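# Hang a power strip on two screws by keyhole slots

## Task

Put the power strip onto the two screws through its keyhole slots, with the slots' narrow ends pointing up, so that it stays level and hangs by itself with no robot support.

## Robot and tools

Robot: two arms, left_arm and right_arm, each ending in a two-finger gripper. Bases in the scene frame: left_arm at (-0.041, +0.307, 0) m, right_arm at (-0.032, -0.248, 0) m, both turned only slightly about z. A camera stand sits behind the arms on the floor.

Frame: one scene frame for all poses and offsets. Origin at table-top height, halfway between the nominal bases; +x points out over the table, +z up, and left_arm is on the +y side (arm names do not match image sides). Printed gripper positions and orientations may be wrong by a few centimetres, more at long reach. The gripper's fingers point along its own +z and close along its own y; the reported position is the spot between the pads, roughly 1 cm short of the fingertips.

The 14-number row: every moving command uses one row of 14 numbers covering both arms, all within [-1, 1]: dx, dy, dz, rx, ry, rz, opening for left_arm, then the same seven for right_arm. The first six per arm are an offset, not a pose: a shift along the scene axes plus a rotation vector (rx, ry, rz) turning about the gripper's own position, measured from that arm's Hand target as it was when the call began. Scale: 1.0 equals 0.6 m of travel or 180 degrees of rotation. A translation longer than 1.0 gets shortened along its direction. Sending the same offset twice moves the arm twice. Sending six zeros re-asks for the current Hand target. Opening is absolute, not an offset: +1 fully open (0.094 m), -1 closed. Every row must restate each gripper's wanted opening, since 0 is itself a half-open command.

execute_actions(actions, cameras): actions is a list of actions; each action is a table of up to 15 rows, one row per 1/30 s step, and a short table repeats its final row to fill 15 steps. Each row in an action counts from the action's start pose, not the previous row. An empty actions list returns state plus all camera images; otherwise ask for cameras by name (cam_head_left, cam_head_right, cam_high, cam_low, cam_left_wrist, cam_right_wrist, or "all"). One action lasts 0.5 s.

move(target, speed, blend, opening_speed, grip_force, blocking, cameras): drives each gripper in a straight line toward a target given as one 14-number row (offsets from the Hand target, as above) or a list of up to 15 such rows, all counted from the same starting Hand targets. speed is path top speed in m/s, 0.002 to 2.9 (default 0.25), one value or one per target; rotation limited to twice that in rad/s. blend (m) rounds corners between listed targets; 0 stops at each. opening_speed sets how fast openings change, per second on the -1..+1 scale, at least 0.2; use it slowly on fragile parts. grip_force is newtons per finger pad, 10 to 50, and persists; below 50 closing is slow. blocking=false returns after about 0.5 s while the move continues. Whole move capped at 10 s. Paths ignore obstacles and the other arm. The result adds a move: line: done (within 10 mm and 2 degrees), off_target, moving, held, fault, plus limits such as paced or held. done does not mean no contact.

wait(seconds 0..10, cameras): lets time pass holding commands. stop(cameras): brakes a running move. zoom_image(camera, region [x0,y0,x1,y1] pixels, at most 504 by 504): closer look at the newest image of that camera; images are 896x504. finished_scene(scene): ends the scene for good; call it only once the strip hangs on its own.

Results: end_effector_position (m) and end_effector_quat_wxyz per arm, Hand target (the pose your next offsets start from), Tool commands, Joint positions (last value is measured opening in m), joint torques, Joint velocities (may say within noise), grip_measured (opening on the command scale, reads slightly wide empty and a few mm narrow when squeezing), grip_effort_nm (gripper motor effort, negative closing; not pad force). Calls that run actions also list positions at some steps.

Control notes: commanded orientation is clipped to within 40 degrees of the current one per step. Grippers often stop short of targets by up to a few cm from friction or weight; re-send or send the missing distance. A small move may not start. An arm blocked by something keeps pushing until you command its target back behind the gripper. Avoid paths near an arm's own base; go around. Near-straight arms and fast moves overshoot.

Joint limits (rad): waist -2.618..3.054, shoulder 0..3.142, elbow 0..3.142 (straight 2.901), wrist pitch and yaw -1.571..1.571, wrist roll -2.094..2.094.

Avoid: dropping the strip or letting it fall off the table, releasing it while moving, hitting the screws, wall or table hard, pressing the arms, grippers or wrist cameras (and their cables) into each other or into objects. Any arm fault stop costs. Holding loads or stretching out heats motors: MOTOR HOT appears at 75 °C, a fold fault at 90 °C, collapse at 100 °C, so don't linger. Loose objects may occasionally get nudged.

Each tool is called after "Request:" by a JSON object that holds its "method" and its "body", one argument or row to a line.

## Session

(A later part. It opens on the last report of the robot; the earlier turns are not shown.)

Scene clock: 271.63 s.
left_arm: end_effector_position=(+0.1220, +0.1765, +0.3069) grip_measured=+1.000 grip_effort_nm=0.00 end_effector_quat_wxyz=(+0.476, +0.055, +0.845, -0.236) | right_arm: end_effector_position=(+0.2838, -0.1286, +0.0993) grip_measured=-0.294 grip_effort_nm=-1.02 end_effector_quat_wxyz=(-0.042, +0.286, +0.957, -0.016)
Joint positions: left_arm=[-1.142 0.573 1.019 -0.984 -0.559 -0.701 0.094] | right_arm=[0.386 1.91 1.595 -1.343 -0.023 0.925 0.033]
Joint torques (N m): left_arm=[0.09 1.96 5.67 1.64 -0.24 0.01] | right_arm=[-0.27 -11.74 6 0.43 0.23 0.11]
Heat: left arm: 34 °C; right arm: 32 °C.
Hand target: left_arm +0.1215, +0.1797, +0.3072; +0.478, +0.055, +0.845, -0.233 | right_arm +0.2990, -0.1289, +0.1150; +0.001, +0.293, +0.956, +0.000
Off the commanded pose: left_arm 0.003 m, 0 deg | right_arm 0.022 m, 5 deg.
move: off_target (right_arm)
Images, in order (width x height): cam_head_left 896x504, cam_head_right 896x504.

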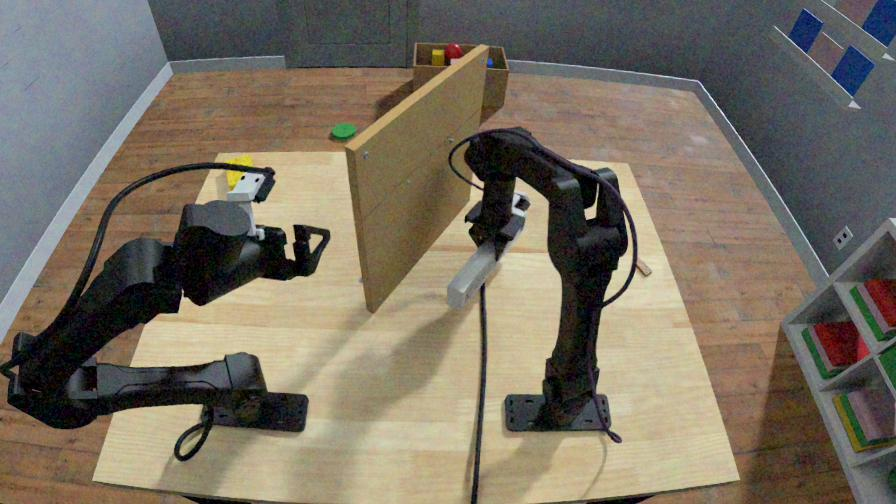

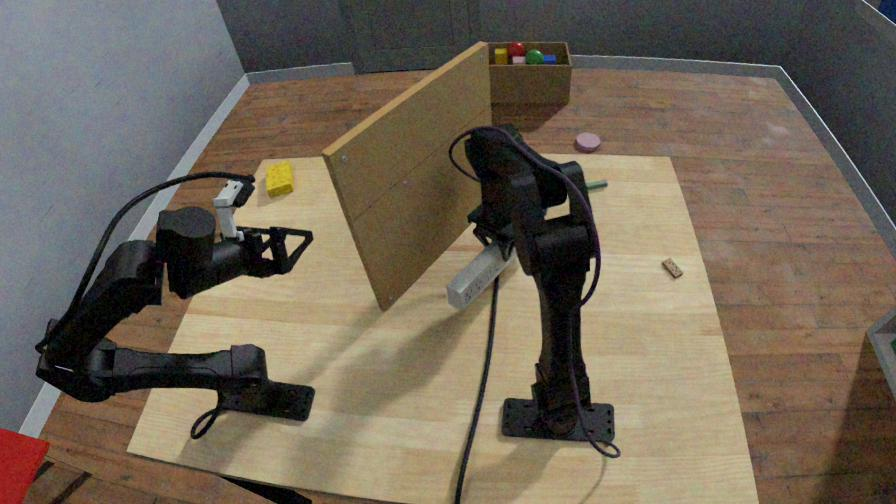

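Request:
{"method": "move", "body": {
  "target": [0,0,0,0,0,0,1.0, -0.0083,0,-0.0833,0.002,-0.031,0,-0.45],
  "speed": 0.08
}}

Scene clock: 275.10 s.
left_arm: end_effector_position=(+0.1220, +0.1765, +0.3069) grip_measured=+1.000 grip_effort_nm=0.00 end_effector_quat_wxyz=(+0.476, +0.055, +0.845, -0.236) | right_arm: end_effector_position=(+0.2814, -0.1310, +0.0493) grip_measured=-0.294 grip_effort_nm=-1.02 end_effector_quat_wxyz=(+0.005, +0.291, +0.957, +0.000)
Joint positions: left_arm=[-1.142 0.573 1.019 -0.984 -0.559 -0.701 0.094] | right_arm=[0.398 1.844 1.31 -1.029 0.006 0.948 0.033]
Joint torques (N m): left_arm=[0.08 1.94 5.65 1.65 -0.25 0.01] | right_arm=[0.36 -12.33 4.34 0.65 0.23 0.08]
Heat: left arm: 34 °C; right arm: 32 °C.
Hand target: left_arm +0.1215, +0.1797, +0.3072; +0.478, +0.055, +0.845, -0.233 | right_arm +0.2940, -0.1290, +0.0650; +0.046, +0.292, +0.955, +0.017
Off the commanded pose: left_arm 0.003 m, 0 deg | right_arm 0.020 m, 5 deg.
move: off_target (right_arm)

Request:
{"method": "move", "body": {
  "target": [0,0,0,0,0,0,1.0, 0,0,-0.02,0,0,0,-0.45],
  "speed": 0.04
}}

Scene clock: 281.83 s.
left_arm: end_effector_position=(+0.1220, +0.1765, +0.3069) grip_measured=+1.000 grip_effort_nm=0.00 end_effector_quat_wxyz=(+0.476, +0.055, +0.845, -0.236) | right_arm: end_effector_position=(+0.2799, -0.1316, +0.0434) grip_measured=-0.294 grip_effort_nm=-1.02 end_effector_quat_wxyz=(+0.007, +0.291, +0.957, +0.001)
Joint positions: left_arm=[-1.142 0.573 1.019 -0.984 -0.559 -0.701 0.094] | right_arm=[0.398 1.841 1.282 -1 0.006 0.948 0.033]
Joint torques (N m): left_arm=[0.06 1.95 5.65 1.65 -0.24 0] | right_arm=[0.36 -10.96 4.11 0.78 0.27 0.07]
Heat: left arm: 34 °C; right arm: 32 °C.
Hand target: left_arm +0.1215, +0.1797, +0.3072; +0.478, +0.055, +0.845, -0.233 | right_arm +0.2940, -0.1290, +0.0531; +0.046, +0.292, +0.955, +0.017
Off the commanded pose: left_arm 0.003 m, 0 deg | right_arm 0.017 m, 5 deg.
move: off_target (right_arm)

Request:
{"method": "move", "body": {
  "target": [0,0,0,0,0,0,1.0, 0,0,-0.018,0,0,0,-0.45],
  "speed": 0.04
}}

Scene clock: 283.13 s.
left_arm: end_effector_position=(+0.1220, +0.1765, +0.3069) grip_measured=+1.000 grip_effort_nm=0.00 end_effector_quat_wxyz=(+0.476, +0.055, +0.845, -0.236) | right_arm: end_effector_position=(+0.2798, -0.1316, +0.0428) grip_measured=-0.294 grip_effort_nm=-1.03 end_effector_quat_wxyz=(+0.012, +0.291, +0.957, +0.005)
Joint positions: left_arm=[-1.142 0.573 1.019 -0.984 -0.559 -0.701 0.094] | right_arm=[0.398 1.829 1.263 -0.979 0.006 0.948 0.033]
Joint torques (N m): left_arm=[0.08 1.96 5.67 1.63 -0.23 0.02] | right_arm=[0.42 -8.83 3.37 0.99 0.25 0.07]
Heat: left arm: 34 °C; right arm: 33 °C.
Hand target: left_arm +0.1215, +0.1797, +0.3072; +0.478, +0.055, +0.845, -0.233 | right_arm +0.2940, -0.1290, +0.0423; +0.046, +0.292, +0.955, +0.017
Off the commanded pose: left_arm 0.003 m, 0 deg | right_arm 0.014 m, 4 deg.
move: off_target (right_arm)

Request:
{"method": "move", "body": {
  "target": [0,0,0,0,0,0,1.0, -0.0117,0,0.11,-0.001,0.0167,0,-0.45],
  "speed": 0.1,
  "cameras": ["cam_head_left", "cam_head_right"]
}}

Scene clock: 288.53 s.
left_arm: end_effector_position=(+0.1220, +0.1765, +0.3069) grip_measured=+1.000 grip_effort_nm=0.00 end_effector_quat_wxyz=(+0.476, +0.055, +0.845, -0.236) | right_arm: end_effector_position=(+0.2760, -0.1325, +0.0873) grip_measured=-0.294 grip_effort_nm=-1.02 end_effector_quat_wxyz=(-0.011, +0.291, +0.957, -0.011)
Joint positions: left_arm=[-1.142 0.573 1.019 -0.984 -0.559 -0.701 0.094] | right_arm=[0.398 1.828 1.444 -1.218 0.004 0.948 0.033]
Joint torques (N m): left_arm=[0.08 1.94 5.65 1.64 -0.23 0.02] | right_arm=[0.27 -11.55 7.06 0.26 0.12 0.07]
Heat: left arm: 34 °C; right arm: 33 °C.
Hand target: left_arm +0.1215, +0.1797, +0.3072; +0.478, +0.055, +0.845, -0.233 | right_arm +0.2870, -0.1289, +0.1082; +0.022, +0.293, +0.956, +0.008
Off the commanded pose: left_arm 0.003 m, 0 deg | right_arm 0.024 m, 4 deg.
move: off_target (right_arm)
Images, in order (width x height): cam_head_left 896x504, cam_head_right 896x504.

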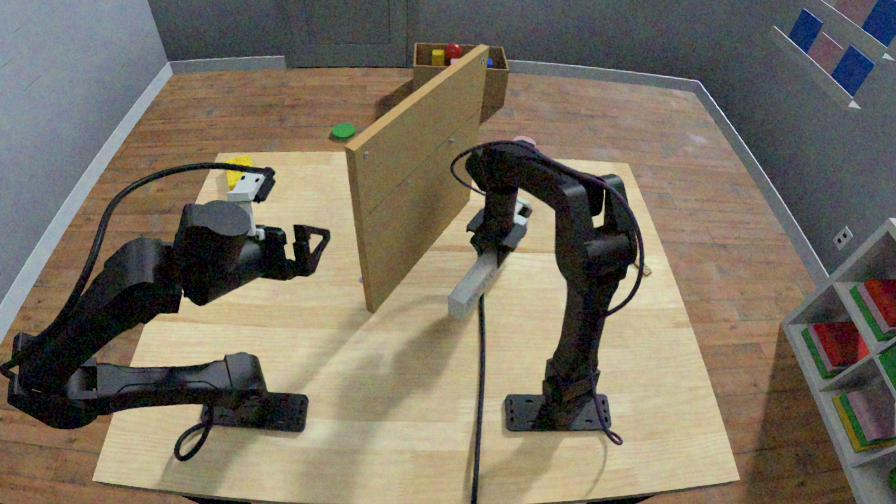

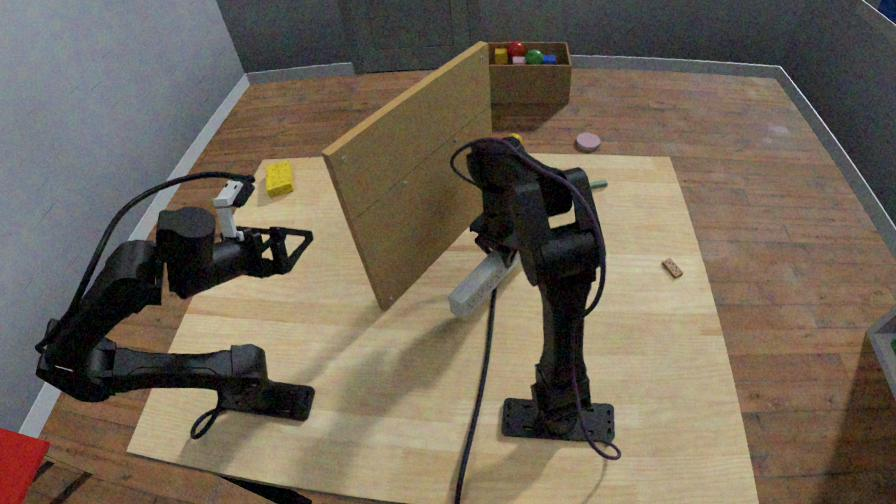

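Request:
{"method": "move", "body": {
  "target": [
    [-0.1025,-0.1995,-0.0787,0.06,-0.0065,-0.043,1.0, 0,0,0,0,0,0,-0.45],
    [0.0215,-0.3617,-0.297,0.1177,-0.0130,-0.0856,1.0, 0,0,0,0,0,0,-0.45]
  ],
  "speed": 0.2,
  "blend": [0.03, 0],
  "cameras": ["cam_head_left", "cam_head_right", "cam_left_wrist"]
}}

Scene clock: 302.93 s.
left_arm: end_effector_position=(+0.1301, -0.0429, +0.1407) grip_measured=+1.000 grip_effort_nm=0.00 end_effector_quat_wxyz=(+0.443, +0.256, +0.846, -0.152) | right_arm: end_effector_position=(+0.2759, -0.1326, +0.0873) grip_measured=-0.294 grip_effort_nm=-1.03 end_effector_quat_wxyz=(-0.012, +0.291, +0.957, -0.011)
Joint positions: left_arm=[-1.372 1.419 0.817 -0.152 -0.607 -0.529 0.094] | right_arm=[0.398 1.828 1.444 -1.218 0.004 0.948 0.033]
Joint torques (N m): left_arm=[0.88 -3.63 5.09 1.61 -0.34 0.06] | right_arm=[0.27 -11.47 7.02 0.25 0.11 0.06]
Heat: left arm: 34 °C; right arm: 36 °C.
Hand target: left_arm +0.1344, -0.0373, +0.1287; +0.441, +0.259, +0.849, -0.134 | right_arm +0.2870, -0.1289, +0.1082; +0.022, +0.293, +0.956, +0.008
Off the commanded pose: left_arm 0.014 m, 2 deg | right_arm 0.024 m, 4 deg.
move: off_target (left_arm, right_arm)
Images, in order (width x height): cam_head_left 896x504, cam_head_right 896x504, cam_left_wrist 896x504.

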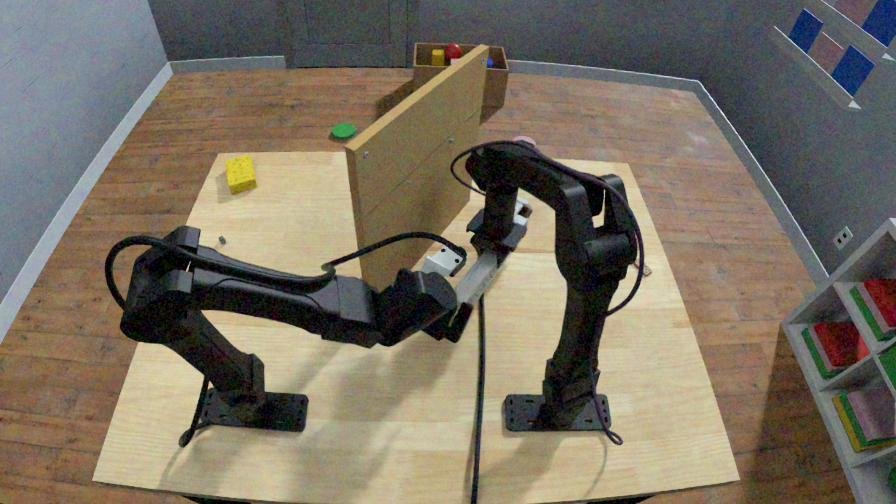

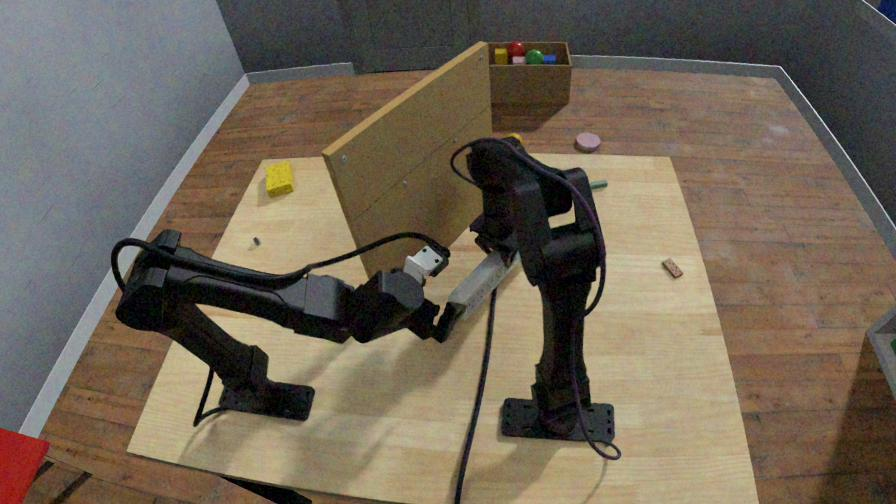

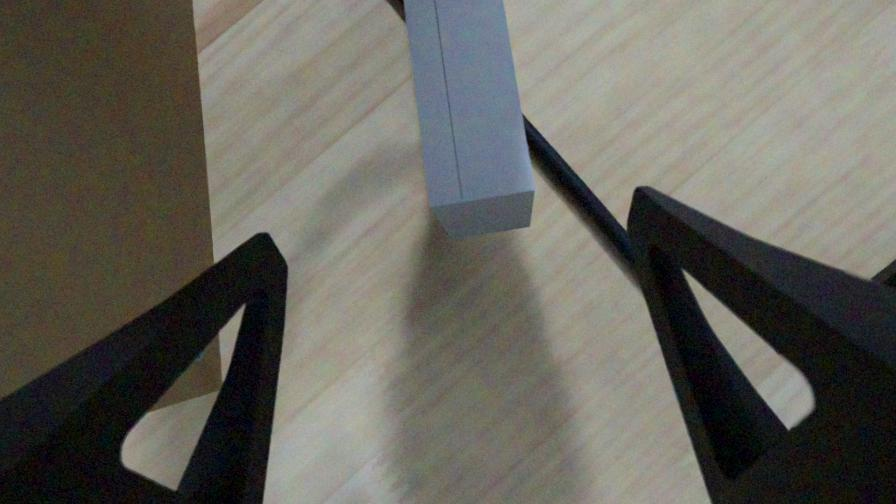

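Request:
{"method": "move", "body": {
  "target": [-0.0107,-0.0158,-0.0367,0,0,0,1.0, 0,0,0,0,0,0,-0.45],
  "speed": 0.08,
  "cameras": ["cam_left_wrist"]
}}

Scene clock: 308.90 s.
left_arm: end_effector_position=(+0.1258, -0.0529, +0.1185) grip_measured=+1.000 grip_effort_nm=0.00 end_effector_quat_wxyz=(+0.439, +0.262, +0.846, -0.153) | right_arm: end_effector_position=(+0.2759, -0.1326, +0.0873) grip_measured=-0.294 grip_effort_nm=-1.02 end_effector_quat_wxyz=(-0.012, +0.291, +0.957, -0.011)
Joint positions: left_arm=[-1.388 1.491 0.79 -0.063 -0.607 -0.536 0.094] | right_arm=[0.398 1.828 1.444 -1.218 0.004 0.948 0.033]
Joint torques (N m): left_arm=[-0.27 -3.73 4.94 1.61 -0.56 -0.1] | right_arm=[0.24 -11.43 7.1 0.26 0.1 0.06]
Heat: left arm: 33 °C; right arm: 37 °C.
Hand target: left_arm +0.1279, -0.0468, +0.1068; +0.441, +0.259, +0.849, -0.134 | right_arm +0.2870, -0.1289, +0.1082; +0.022, +0.293, +0.956, +0.008
Off the commanded pose: left_arm 0.013 m, 2 deg | right_arm 0.024 m, 4 deg.
move: off_target (left_arm, right_arm)
Images, in order (width x height): cam_left_wrist 896x504.

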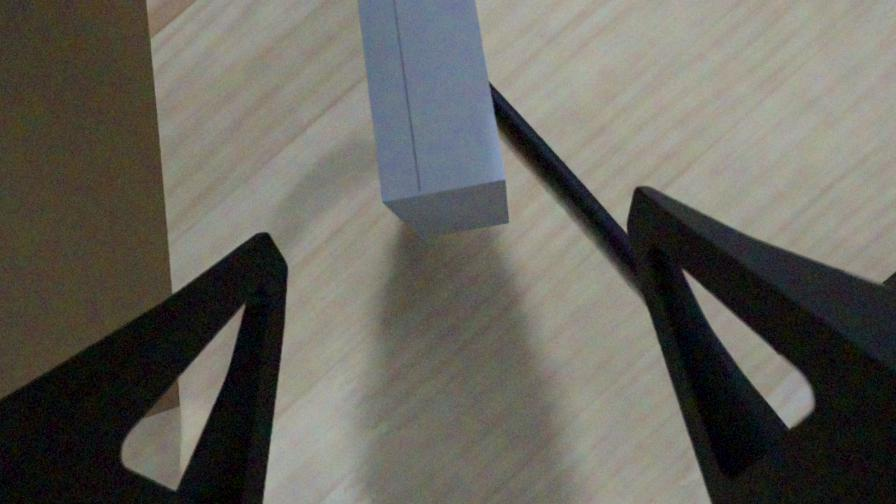

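Request:
{"method": "move", "body": {
  "target": [0.0617,-0.0415,-0.0520,0,0,0,1.0, 0,0,0,0,0,0,-0.45],
  "speed": 0.06,
  "cameras": ["cam_left_wrist", "cam_head_left"]
}}

Scene clock: 311.83 s.
left_arm: end_effector_position=(+0.1578, -0.0680, +0.0761) grip_measured=+1.000 grip_effort_nm=0.00 end_effector_quat_wxyz=(+0.436, +0.263, +0.849, -0.139) | right_arm: end_effector_position=(+0.2759, -0.1326, +0.0873) grip_measured=-0.294 grip_effort_nm=-1.02 end_effector_quat_wxyz=(-0.012, +0.291, +0.957, -0.011)
Joint positions: left_arm=[-1.297 1.679 0.79 0.139 -0.552 -0.463 0.094] | right_arm=[0.398 1.828 1.444 -1.218 0.004 0.948 0.033]
Joint torques (N m): left_arm=[0.91 -4.6 7.41 1.64 -0.32 0.05] | right_arm=[0.32 -11.52 6.95 0.27 0.11 0.06]
Heat: left arm: 33 °C; right arm: 37 °C.
Hand target: left_arm +0.1649, -0.0717, +0.0756; +0.441, +0.259, +0.849, -0.134 | right_arm +0.2870, -0.1289, +0.1082; +0.022, +0.293, +0.956, +0.008
Off the commanded pose: left_arm 0.008 m, 1 deg | right_arm 0.024 m, 4 deg.
move: off_target (right_arm)
Images, in order (width x height): cam_head_left 896x504, cam_left_wrist 896x504.

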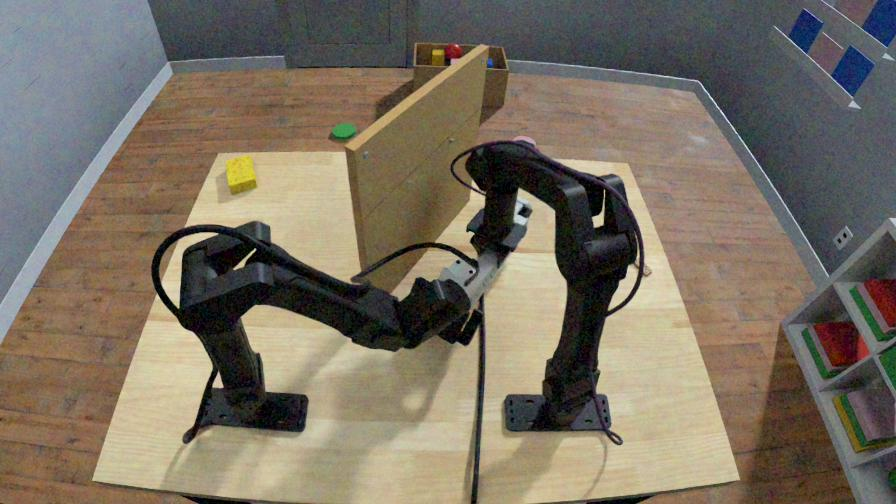

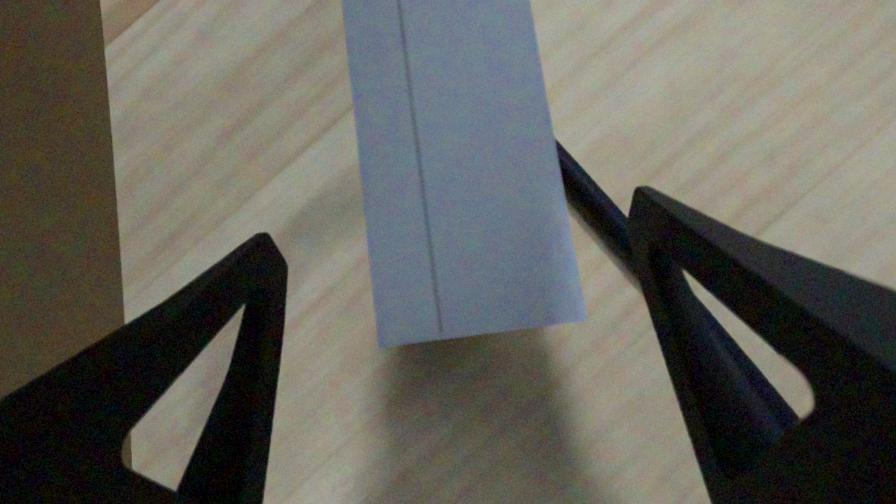

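Request:
{"method": "move", "body": {
  "target": [0.0223,-0.0192,0.01,0,0,0,1.0, 0,0,0,0,0,0,-0.45],
  "speed": 0.06,
  "cameras": ["cam_left_wrist"]
}}

Scene clock: 314.63 s.
left_arm: end_effector_position=(+0.1726, -0.0817, +0.0865) grip_measured=+1.000 grip_effort_nm=0.00 end_effector_quat_wxyz=(+0.443, +0.257, +0.846, -0.147) | right_arm: end_effector_position=(+0.2759, -0.1326, +0.0873) grip_measured=-0.294 grip_effort_nm=-1.03 end_effector_quat_wxyz=(-0.012, +0.291, +0.957, -0.011)
Joint positions: left_arm=[-1.264 1.712 0.857 0.139 -0.532 -0.441 0.094] | right_arm=[0.398 1.828 1.444 -1.218 0.004 0.948 0.033]
Joint torques (N m): left_arm=[0.73 -4.81 7.65 1.46 -0.3 0.07] | right_arm=[0.32 -11.47 7.04 0.27 0.12 0.09]
Heat: left arm: 33 °C; right arm: 37 °C.
Hand target: left_arm +0.1783, -0.0833, +0.0817; +0.441, +0.259, +0.849, -0.134 | right_arm +0.2870, -0.1289, +0.1082; +0.022, +0.293, +0.956, +0.008
Off the commanded pose: left_arm 0.008 m, 2 deg | right_arm 0.024 m, 4 deg.
move: off_target (right_arm)
Images, in order (width x height): cam_left_wrist 896x504.

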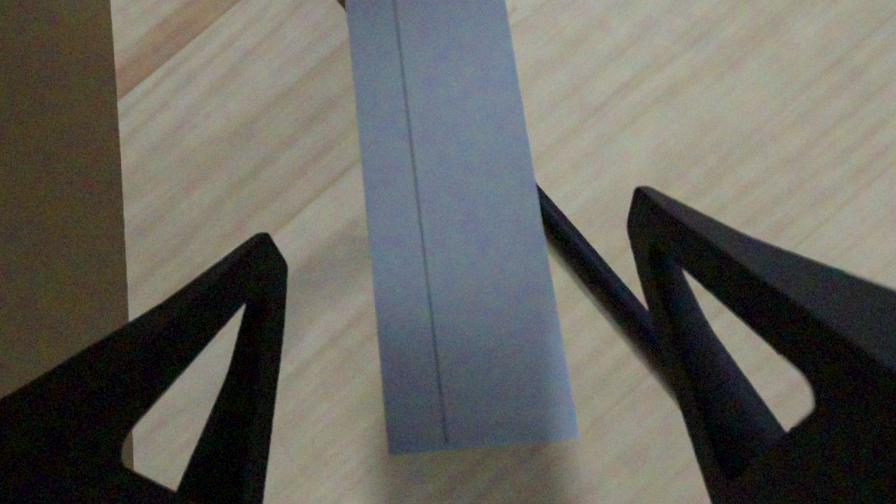

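Request:
{"method": "move", "body": {
  "target": [0,0,0,0,0,0,-0.45, 0,0,0,0,0,0,-0.45],
  "opening_speed": 0.5,
  "cameras": ["cam_left_wrist", "cam_head_right"]
}}

Scene clock: 318.63 s.
left_arm: end_effector_position=(+0.1709, -0.0837, +0.0863) grip_measured=-0.262 grip_effort_nm=-1.03 end_effector_quat_wxyz=(+0.438, +0.257, +0.848, -0.154) | right_arm: end_effector_position=(+0.2756, -0.1314, +0.0873) grip_measured=-0.294 grip_effort_nm=-1.02 end_effector_quat_wxyz=(-0.013, +0.294, +0.956, -0.008)
Joint positions: left_arm=[-1.264 1.712 0.859 0.139 -0.518 -0.449 0.035] | right_arm=[0.398 1.828 1.444 -1.218 -0.003 0.955 0.033]
Joint velocities: left_arm=[-0.002 -0.046 0.012 0.051 -0.037 0.051 0] | right_arm=[within noise]
Joint torques (N m): left_arm=[0.75 -4.83 7.54 1.46 -0.42 0.15] | right_arm=[0.27 -11.54 7.06 0.24 0.18 0.03]
Heat: left arm: 33 °C; right arm: 38 °C.
Hand target: left_arm +0.1783, -0.0833, +0.0818; +0.441, +0.259, +0.849, -0.134 | right_arm +0.2870, -0.1289, +0.1082; +0.022, +0.292, +0.956, +0.008
Off the commanded pose: left_arm 0.009 m, 2 deg | right_arm 0.024 m, 4 deg.
move: off_target (right_arm)
Images, in order (width x height): cam_head_right 896x504, cam_left_wrist 896x504.

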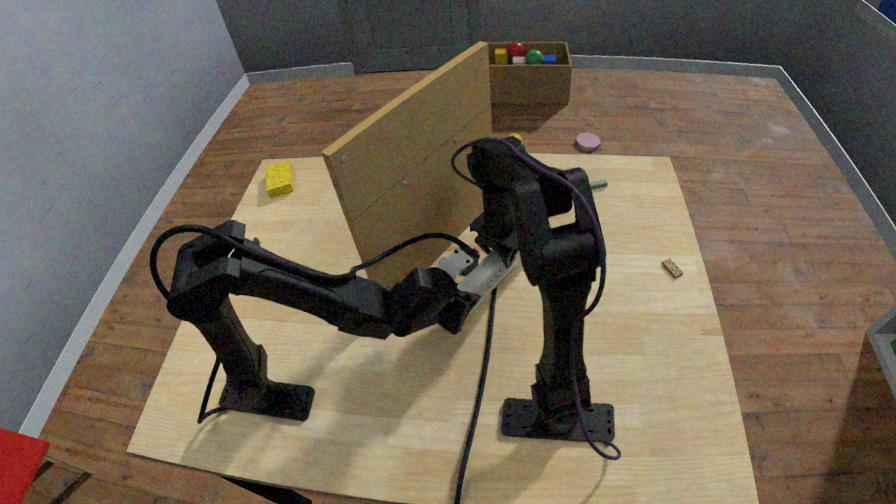

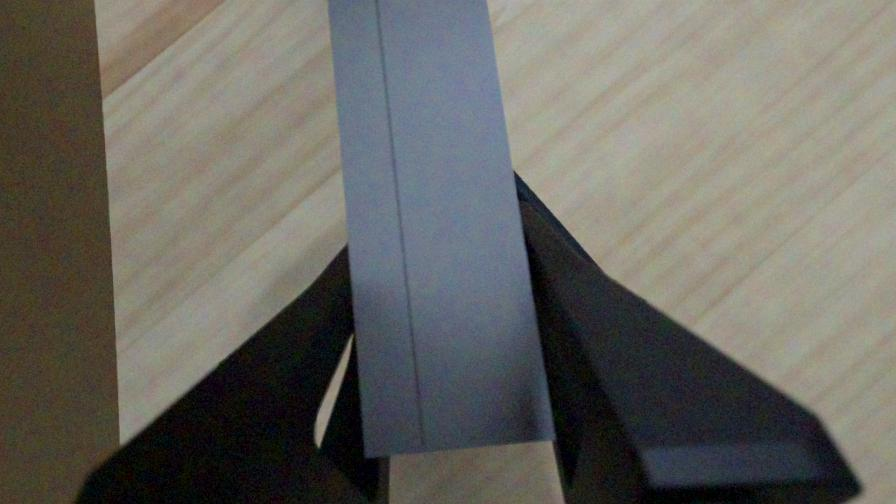

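Request:
{"method": "move", "body": {
  "target": [
    [0,0,0,0,0,0,-0.45, 0,0,0,0,0,0,-0.1],
    [0,0,0,0,0,0,-0.45, 0,0,0,0,0,0,1.0]
  ],
  "opening_speed": 0.4,
  "cameras": ["cam_left_wrist"]
}}

Scene clock: 324.67 s.
left_arm: end_effector_position=(+0.1684, -0.0802, +0.0771) grip_measured=-0.276 grip_effort_nm=-1.03 end_effector_quat_wxyz=(+0.427, +0.270, +0.852, -0.141) | right_arm: end_effector_position=(+0.2782, -0.1309, +0.0898) grip_measured=+0.998 grip_effort_nm=0.12 end_effector_quat_wxyz=(-0.009, +0.294, +0.956, -0.007)
Joint positions: left_arm=[-1.264 1.721 0.859 0.111 -0.509 -0.439 0.034] | right_arm=[0.398 1.828 1.455 -1.219 -0.001 0.955 0.094]
Joint torques (N m): left_arm=[0.73 -5.56 7.53 1.71 -0.53 0.04] | right_arm=[0.34 -11.48 6.37 0.27 0.15 -0.01]
Heat: left arm: 34 °C; right arm: 38 °C.
Hand target: left_arm +0.1783, -0.0833, +0.0818; +0.441, +0.259, +0.849, -0.134 | right_arm +0.2870, -0.1289, +0.1082; +0.022, +0.292, +0.956, +0.008
Off the commanded pose: left_arm 0.011 m, 2 deg | right_arm 0.020 m, 4 deg.
move: off_target (left_arm, right_arm); target 2's new opening was sent with right_arm's hand 0.020 m and 4 deg from that target
Images, in order (width x height): cam_left_wrist 896x504.

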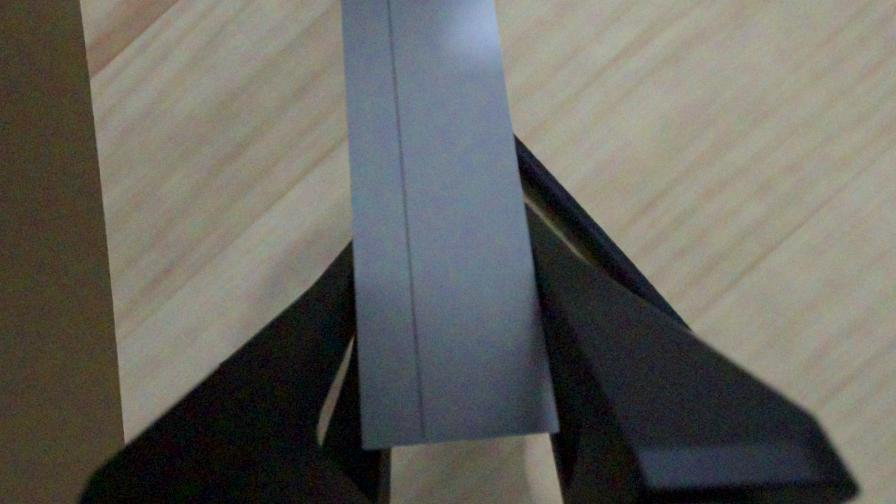

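Request:
{"method": "move", "body": {
  "target": [0,0,0,0,0,0,-0.45, -0.01,0,0.125,0,0,0,1.0],
  "speed": 0.1,
  "cameras": ["cam_head_left", "cam_head_right"]
}}

Scene clock: 327.53 s.
left_arm: end_effector_position=(+0.1684, -0.0802, +0.0771) grip_measured=-0.276 grip_effort_nm=-1.03 end_effector_quat_wxyz=(+0.427, +0.270, +0.852, -0.141) | right_arm: end_effector_position=(+0.2811, -0.1280, +0.1706) grip_measured=+0.998 grip_effort_nm=0.12 end_effector_quat_wxyz=(+0.006, +0.292, +0.956, +0.005)
Joint positions: left_arm=[-1.264 1.721 0.859 0.111 -0.509 -0.439 0.034] | right_arm=[0.403 1.814 1.758 -1.499 -0.001 0.955 0.094]
Joint torques (N m): left_arm=[0.72 -5.59 7.51 1.71 -0.54 0.05] | right_arm=[0.39 -9.89 6.22 0.21 0.15 0.07]
Heat: left arm: 34 °C; right arm: 38 °C.
Hand target: left_arm +0.1783, -0.0833, +0.0818; +0.441, +0.259, +0.849, -0.134 | right_arm +0.2810, -0.1290, +0.1832; +0.022, +0.293, +0.956, +0.008
Off the commanded pose: left_arm 0.011 m, 2 deg | right_arm 0.013 m, 2 deg.
move: off_target (left_arm, right_arm)
Images, in order (width x height): cam_head_left 896x504, cam_head_right 896x504.

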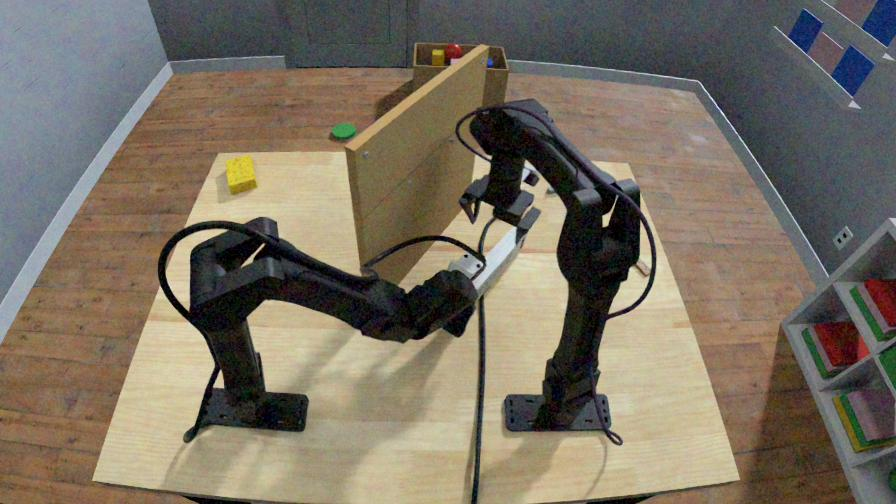

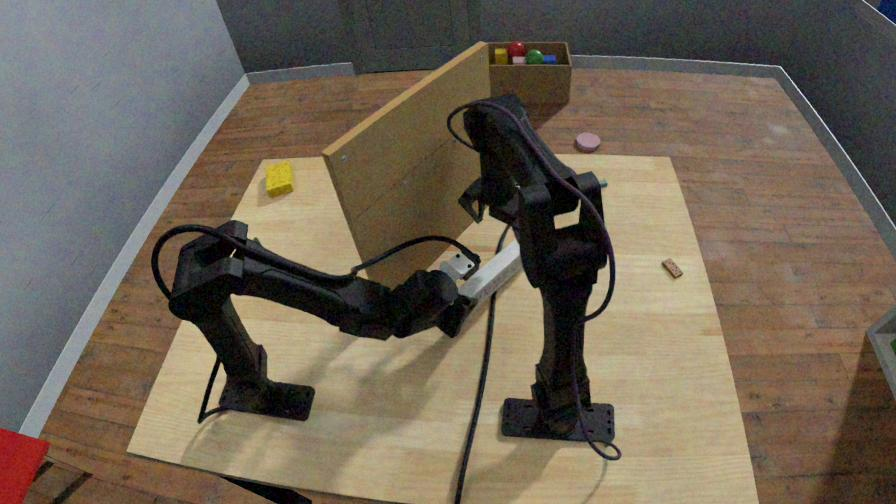

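Request:
{"method": "move", "body": {
  "target": [
    [0,0,0,0,0,0,-0.45, -0.02,-0.02,0.12,0.12,-0.08,0,1.0],
    [0,0,0,0,0,0,-0.45, -0.0358,-0.035,0.1947,0.4107,-0.2692,0.0072,1.0]
  ],
  "speed": 0.35,
  "blend": [0.03, 0],
  "cameras": ["cam_head_left", "cam_right_wrist"]
}}

Scene clock: 344.70 s.
left_arm: end_effector_position=(+0.1684, -0.0802, +0.0771) grip_measured=-0.276 grip_effort_nm=-1.03 end_effector_quat_wxyz=(+0.427, +0.270, +0.852, -0.141) | right_arm: end_effector_position=(+0.2613, -0.1514, +0.2963) grip_measured=+0.998 grip_effort_nm=0.11 end_effector_quat_wxyz=(+0.197, +0.221, +0.676, +0.674)
Joint positions: left_arm=[-1.264 1.721 0.859 0.111 -0.509 -0.439 0.034] | right_arm=[-0.232 1.008 0.605 0.364 -1.242 1.566 0.094]
Joint torques (N m): left_arm=[0.76 -5.55 7.53 1.71 -0.53 0.04] | right_arm=[0.44 -3.12 4.96 1.53 0.02 -0.01]
Heat: left arm: 35 °C; right arm: 36 °C.
Hand target: left_arm +0.1783, -0.0833, +0.0818; +0.441, +0.259, +0.849, -0.134 | right_arm +0.2595, -0.1499, +0.3001; +0.210, +0.209, +0.675, +0.675
Off the commanded pose: left_arm 0.011 m, 2 deg | right_arm 0.004 m, 2 deg.
move: off_target (left_arm)
Images, in order (width x height): cam_head_left 896x504, cam_right_wrist 896x504.

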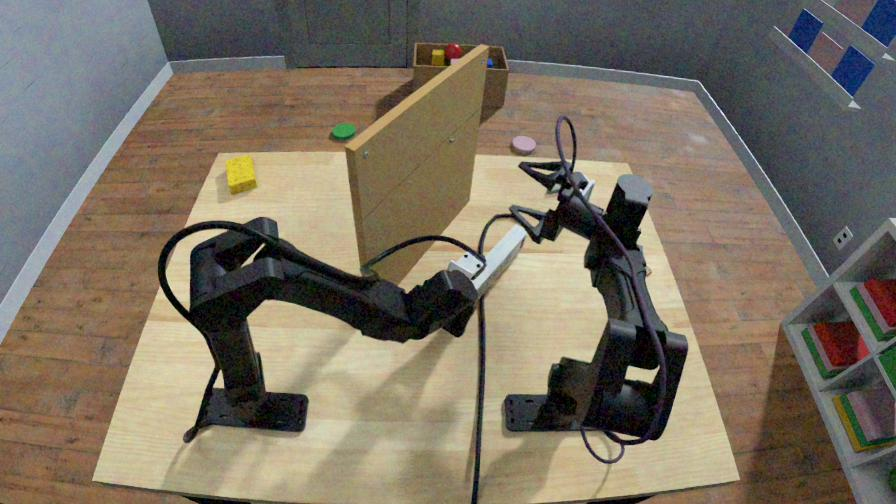

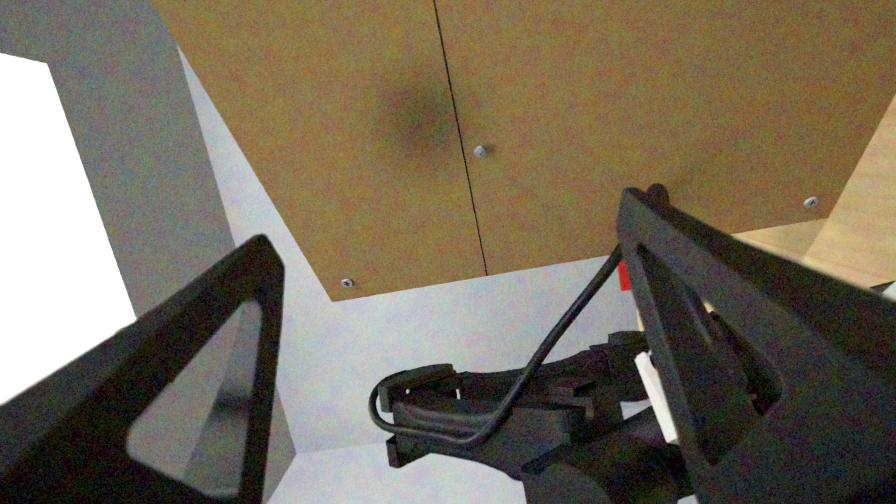

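Request:
{"method": "move", "body": {
  "target": [0.0177,0.0263,0.2033,-0.0248,-0.0369,0,-0.45, -0.0093,-0.0138,0.08,0,0,0,1.0],
  "speed": 0.08,
  "cameras": ["cam_head_left", "cam_head_right", "cam_left_wrist"]
}}

Scene clock: 369.90 s.
left_arm: end_effector_position=(+0.1701, -0.0636, +0.1525) grip_measured=-0.276 grip_effort_nm=-1.03 end_effector_quat_wxyz=(+0.442, +0.294, +0.837, -0.131) | right_arm: end_effector_position=(+0.2591, -0.1589, +0.3331) grip_measured=+0.998 grip_effort_nm=0.11 end_effector_quat_wxyz=(+0.195, +0.229, +0.674, +0.675)
Joint positions: left_arm=[-1.249 1.518 0.956 -0.155 -0.509 -0.352 0.034] | right_arm=[-0.269 0.986 0.745 0.199 -1.27 1.576 0.094]
Joint torques (N m): left_arm=[1.09 -9.78 9.8 2.09 -0.92 0.06] | right_arm=[-0.46 -3.45 7.64 1.26 -0.2 -0.08]
Heat: left arm: 36 °C; right arm: 32 °C.
Hand target: left_arm +0.1890, -0.0675, +0.2038; +0.499, +0.249, +0.816, -0.152 | right_arm +0.2539, -0.1582, +0.3481; +0.210, +0.209, +0.676, +0.675
Off the commanded pose: left_arm 0.055 m, 9 deg | right_arm 0.016 m, 3 deg.
move: off_target (left_arm, right_arm)
Images, in order (width x height): cam_head_left 896x504, cam_head_right 896x504, cam_left_wrist 896x504.

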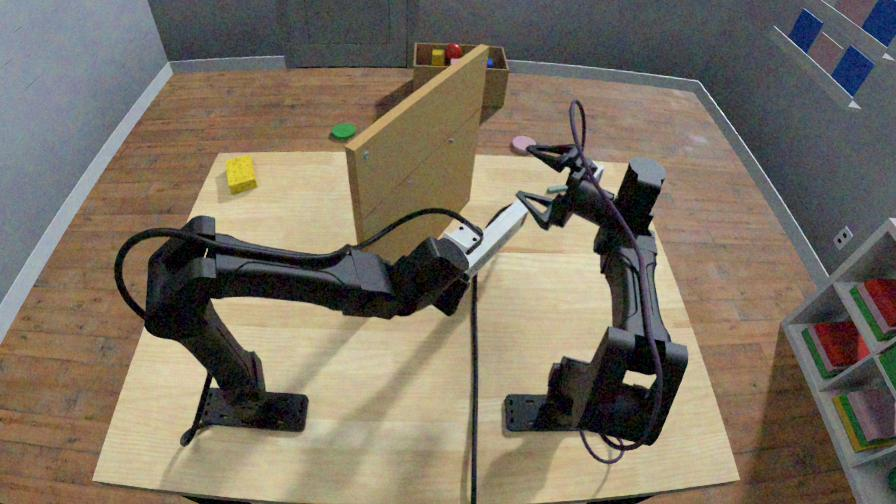

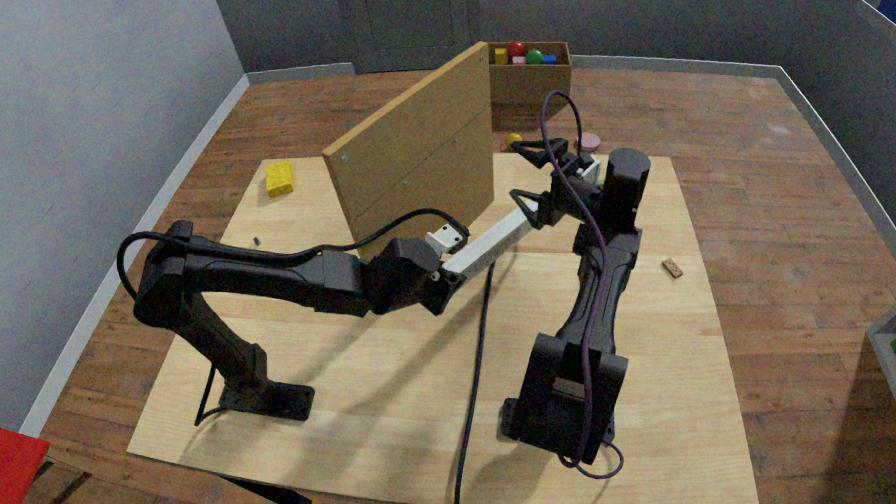

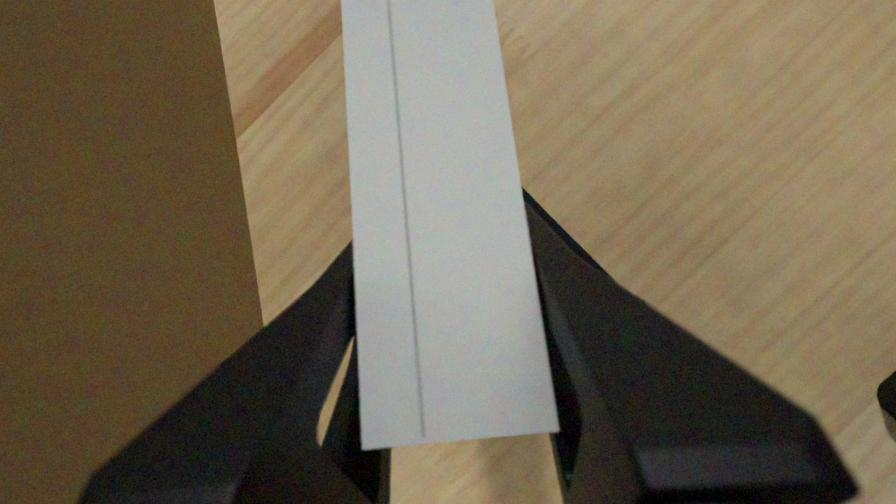

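Request:
{"method": "move", "body": {
  "target": [0,0,0,0,0,0,-0.45, -0.0207,0.0075,-0.1667,0.0118,0.0172,0,1.0],
  "speed": 0.1,
  "cameras": ["cam_right_wrist", "cam_head_left"]
}}

Scene clock: 376.83 s.
left_arm: end_effector_position=(+0.1701, -0.0636, +0.1525) grip_measured=-0.276 grip_effort_nm=-1.03 end_effector_quat_wxyz=(+0.442, +0.294, +0.837, -0.131) | right_arm: end_effector_position=(+0.2429, -0.1537, +0.2476) grip_measured=+0.998 grip_effort_nm=0.11 end_effector_quat_wxyz=(+0.183, +0.241, +0.668, +0.680)
Joint positions: left_arm=[-1.249 1.518 0.956 -0.155 -0.509 -0.352 0.034] | right_arm=[-0.269 0.978 0.388 0.563 -1.27 1.627 0.094]
Joint torques (N m): left_arm=[1.06 -9.78 9.81 2.1 -0.92 0.06] | right_arm=[-0.27 -1.4 4.72 1.56 -0.15 -0.04]
Heat: left arm: 38 °C; right arm: 33 °C.
Hand target: left_arm +0.1890, -0.0675, +0.2038; +0.499, +0.249, +0.816, -0.152 | right_arm +0.2415, -0.1537, +0.2481; +0.188, +0.231, +0.668, +0.682
Off the commanded pose: left_arm 0.055 m, 9 deg | right_arm 0.001 m, 1 deg.
move: off_target (left_arm)
Images, in order (width x height): cam_head_left 896x504, cam_right_wrist 896x504.

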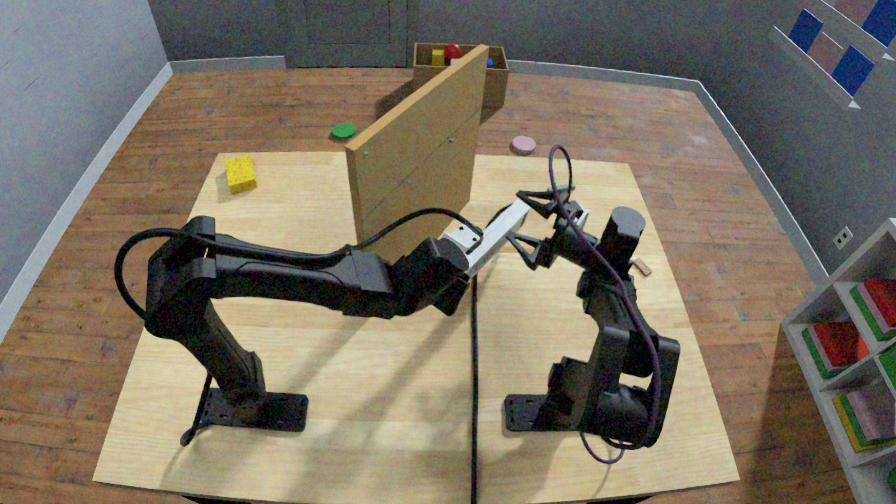

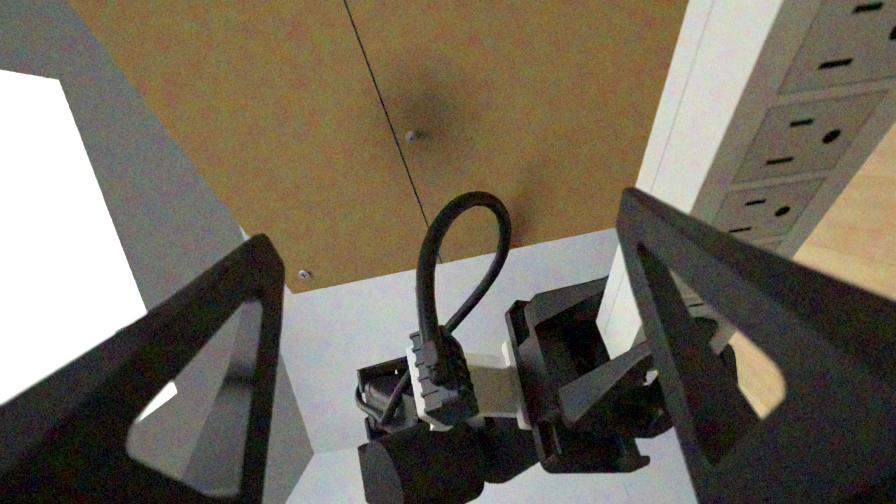

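Request:
{"method": "move", "body": {
  "target": [0,0,0,0,0,0,-0.45, 0,0,-0.1333,0.005,0.007,0,1.0],
  "speed": 0.1,
  "cameras": ["cam_right_wrist", "cam_head_left"]
}}

Scene clock: 382.93 s.
left_arm: end_effector_position=(+0.1701, -0.0636, +0.1525) grip_measured=-0.276 grip_effort_nm=-1.03 end_effector_quat_wxyz=(+0.442, +0.294, +0.837, -0.131) | right_arm: end_effector_position=(+0.2435, -0.1539, +0.1675) grip_measured=+0.998 grip_effort_nm=0.11 end_effector_quat_wxyz=(+0.175, +0.249, +0.665, +0.682)
Joint positions: left_arm=[-1.249 1.518 0.956 -0.155 -0.509 -0.352 0.034] | right_arm=[-0.269 1.358 0.163 1.168 -1.27 1.654 0.094]
Joint torques (N m): left_arm=[1.07 -9.8 9.83 2.1 -0.92 0.06] | right_arm=[-0.27 -2.37 3.18 1.55 -0.14 -0.01]
Heat: left arm: 39 °C; right arm: 32 °C.
Hand target: left_arm +0.1890, -0.0675, +0.2038; +0.499, +0.249, +0.816, -0.152 | right_arm +0.2414, -0.1537, +0.1680; +0.179, +0.240, +0.665, +0.684
Off the commanded pose: left_arm 0.055 m, 9 deg | right_arm 0.002 m, 1 deg.
move: off_target (left_arm)
Images, in order (width x height): cam_head_left 896x504, cam_right_wrist 896x504.

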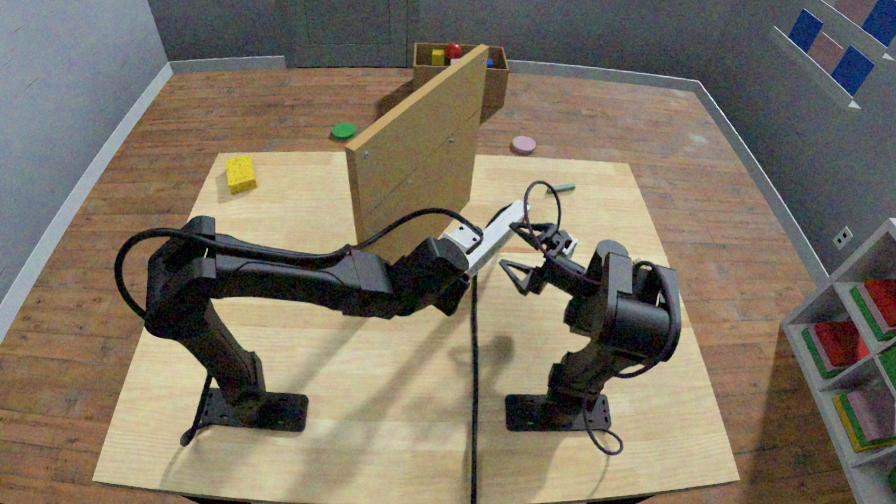

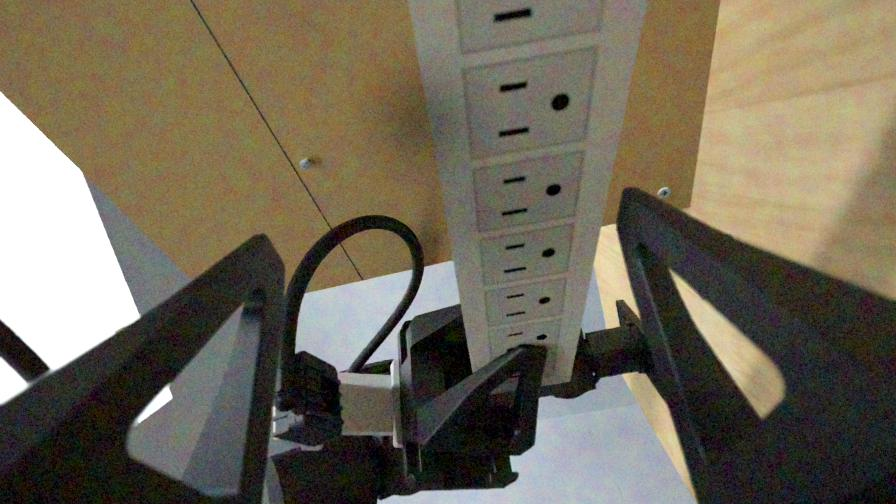

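Request:
{"method": "move", "body": {
  "target": [0,0,0,0,0,0,-0.45, -0.0035,0.002,-0.0381,0,0,0,1.0],
  "speed": 0.08,
  "cameras": ["cam_right_wrist"]
}}

Scene clock: 394.70 s.
left_arm: end_effector_position=(+0.1701, -0.0636, +0.1525) grip_measured=-0.276 grip_effort_nm=-1.03 end_effector_quat_wxyz=(+0.442, +0.294, +0.837, -0.131) | right_arm: end_effector_position=(+0.2414, -0.1533, +0.1435) grip_measured=+0.998 grip_effort_nm=0.11 end_effector_quat_wxyz=(+0.172, +0.252, +0.665, +0.682)
Joint positions: left_arm=[-1.249 1.518 0.956 -0.155 -0.509 -0.352 0.034] | right_arm=[-0.269 1.548 0.119 1.389 -1.27 1.647 0.094]
Joint torques (N m): left_arm=[1.09 -9.77 9.81 2.1 -0.92 0.07] | right_arm=[-0.09 -2.73 2.32 1.65 -0.13 -0.03]
Heat: left arm: 41 °C; right arm: 31 °C.
Hand target: left_arm +0.1890, -0.0675, +0.2038; +0.499, +0.249, +0.816, -0.152 | right_arm +0.2394, -0.1525, +0.1452; +0.179, +0.240, +0.665, +0.684
Off the commanded pose: left_arm 0.055 m, 9 deg | right_arm 0.003 m, 2 deg.
move: off_target (left_arm)
Images, in order (width x height): cam_right_wrist 896x504.

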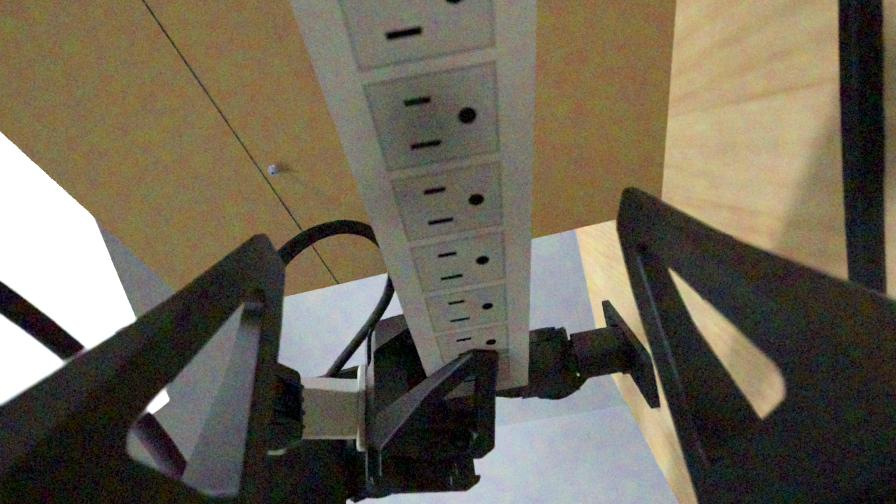

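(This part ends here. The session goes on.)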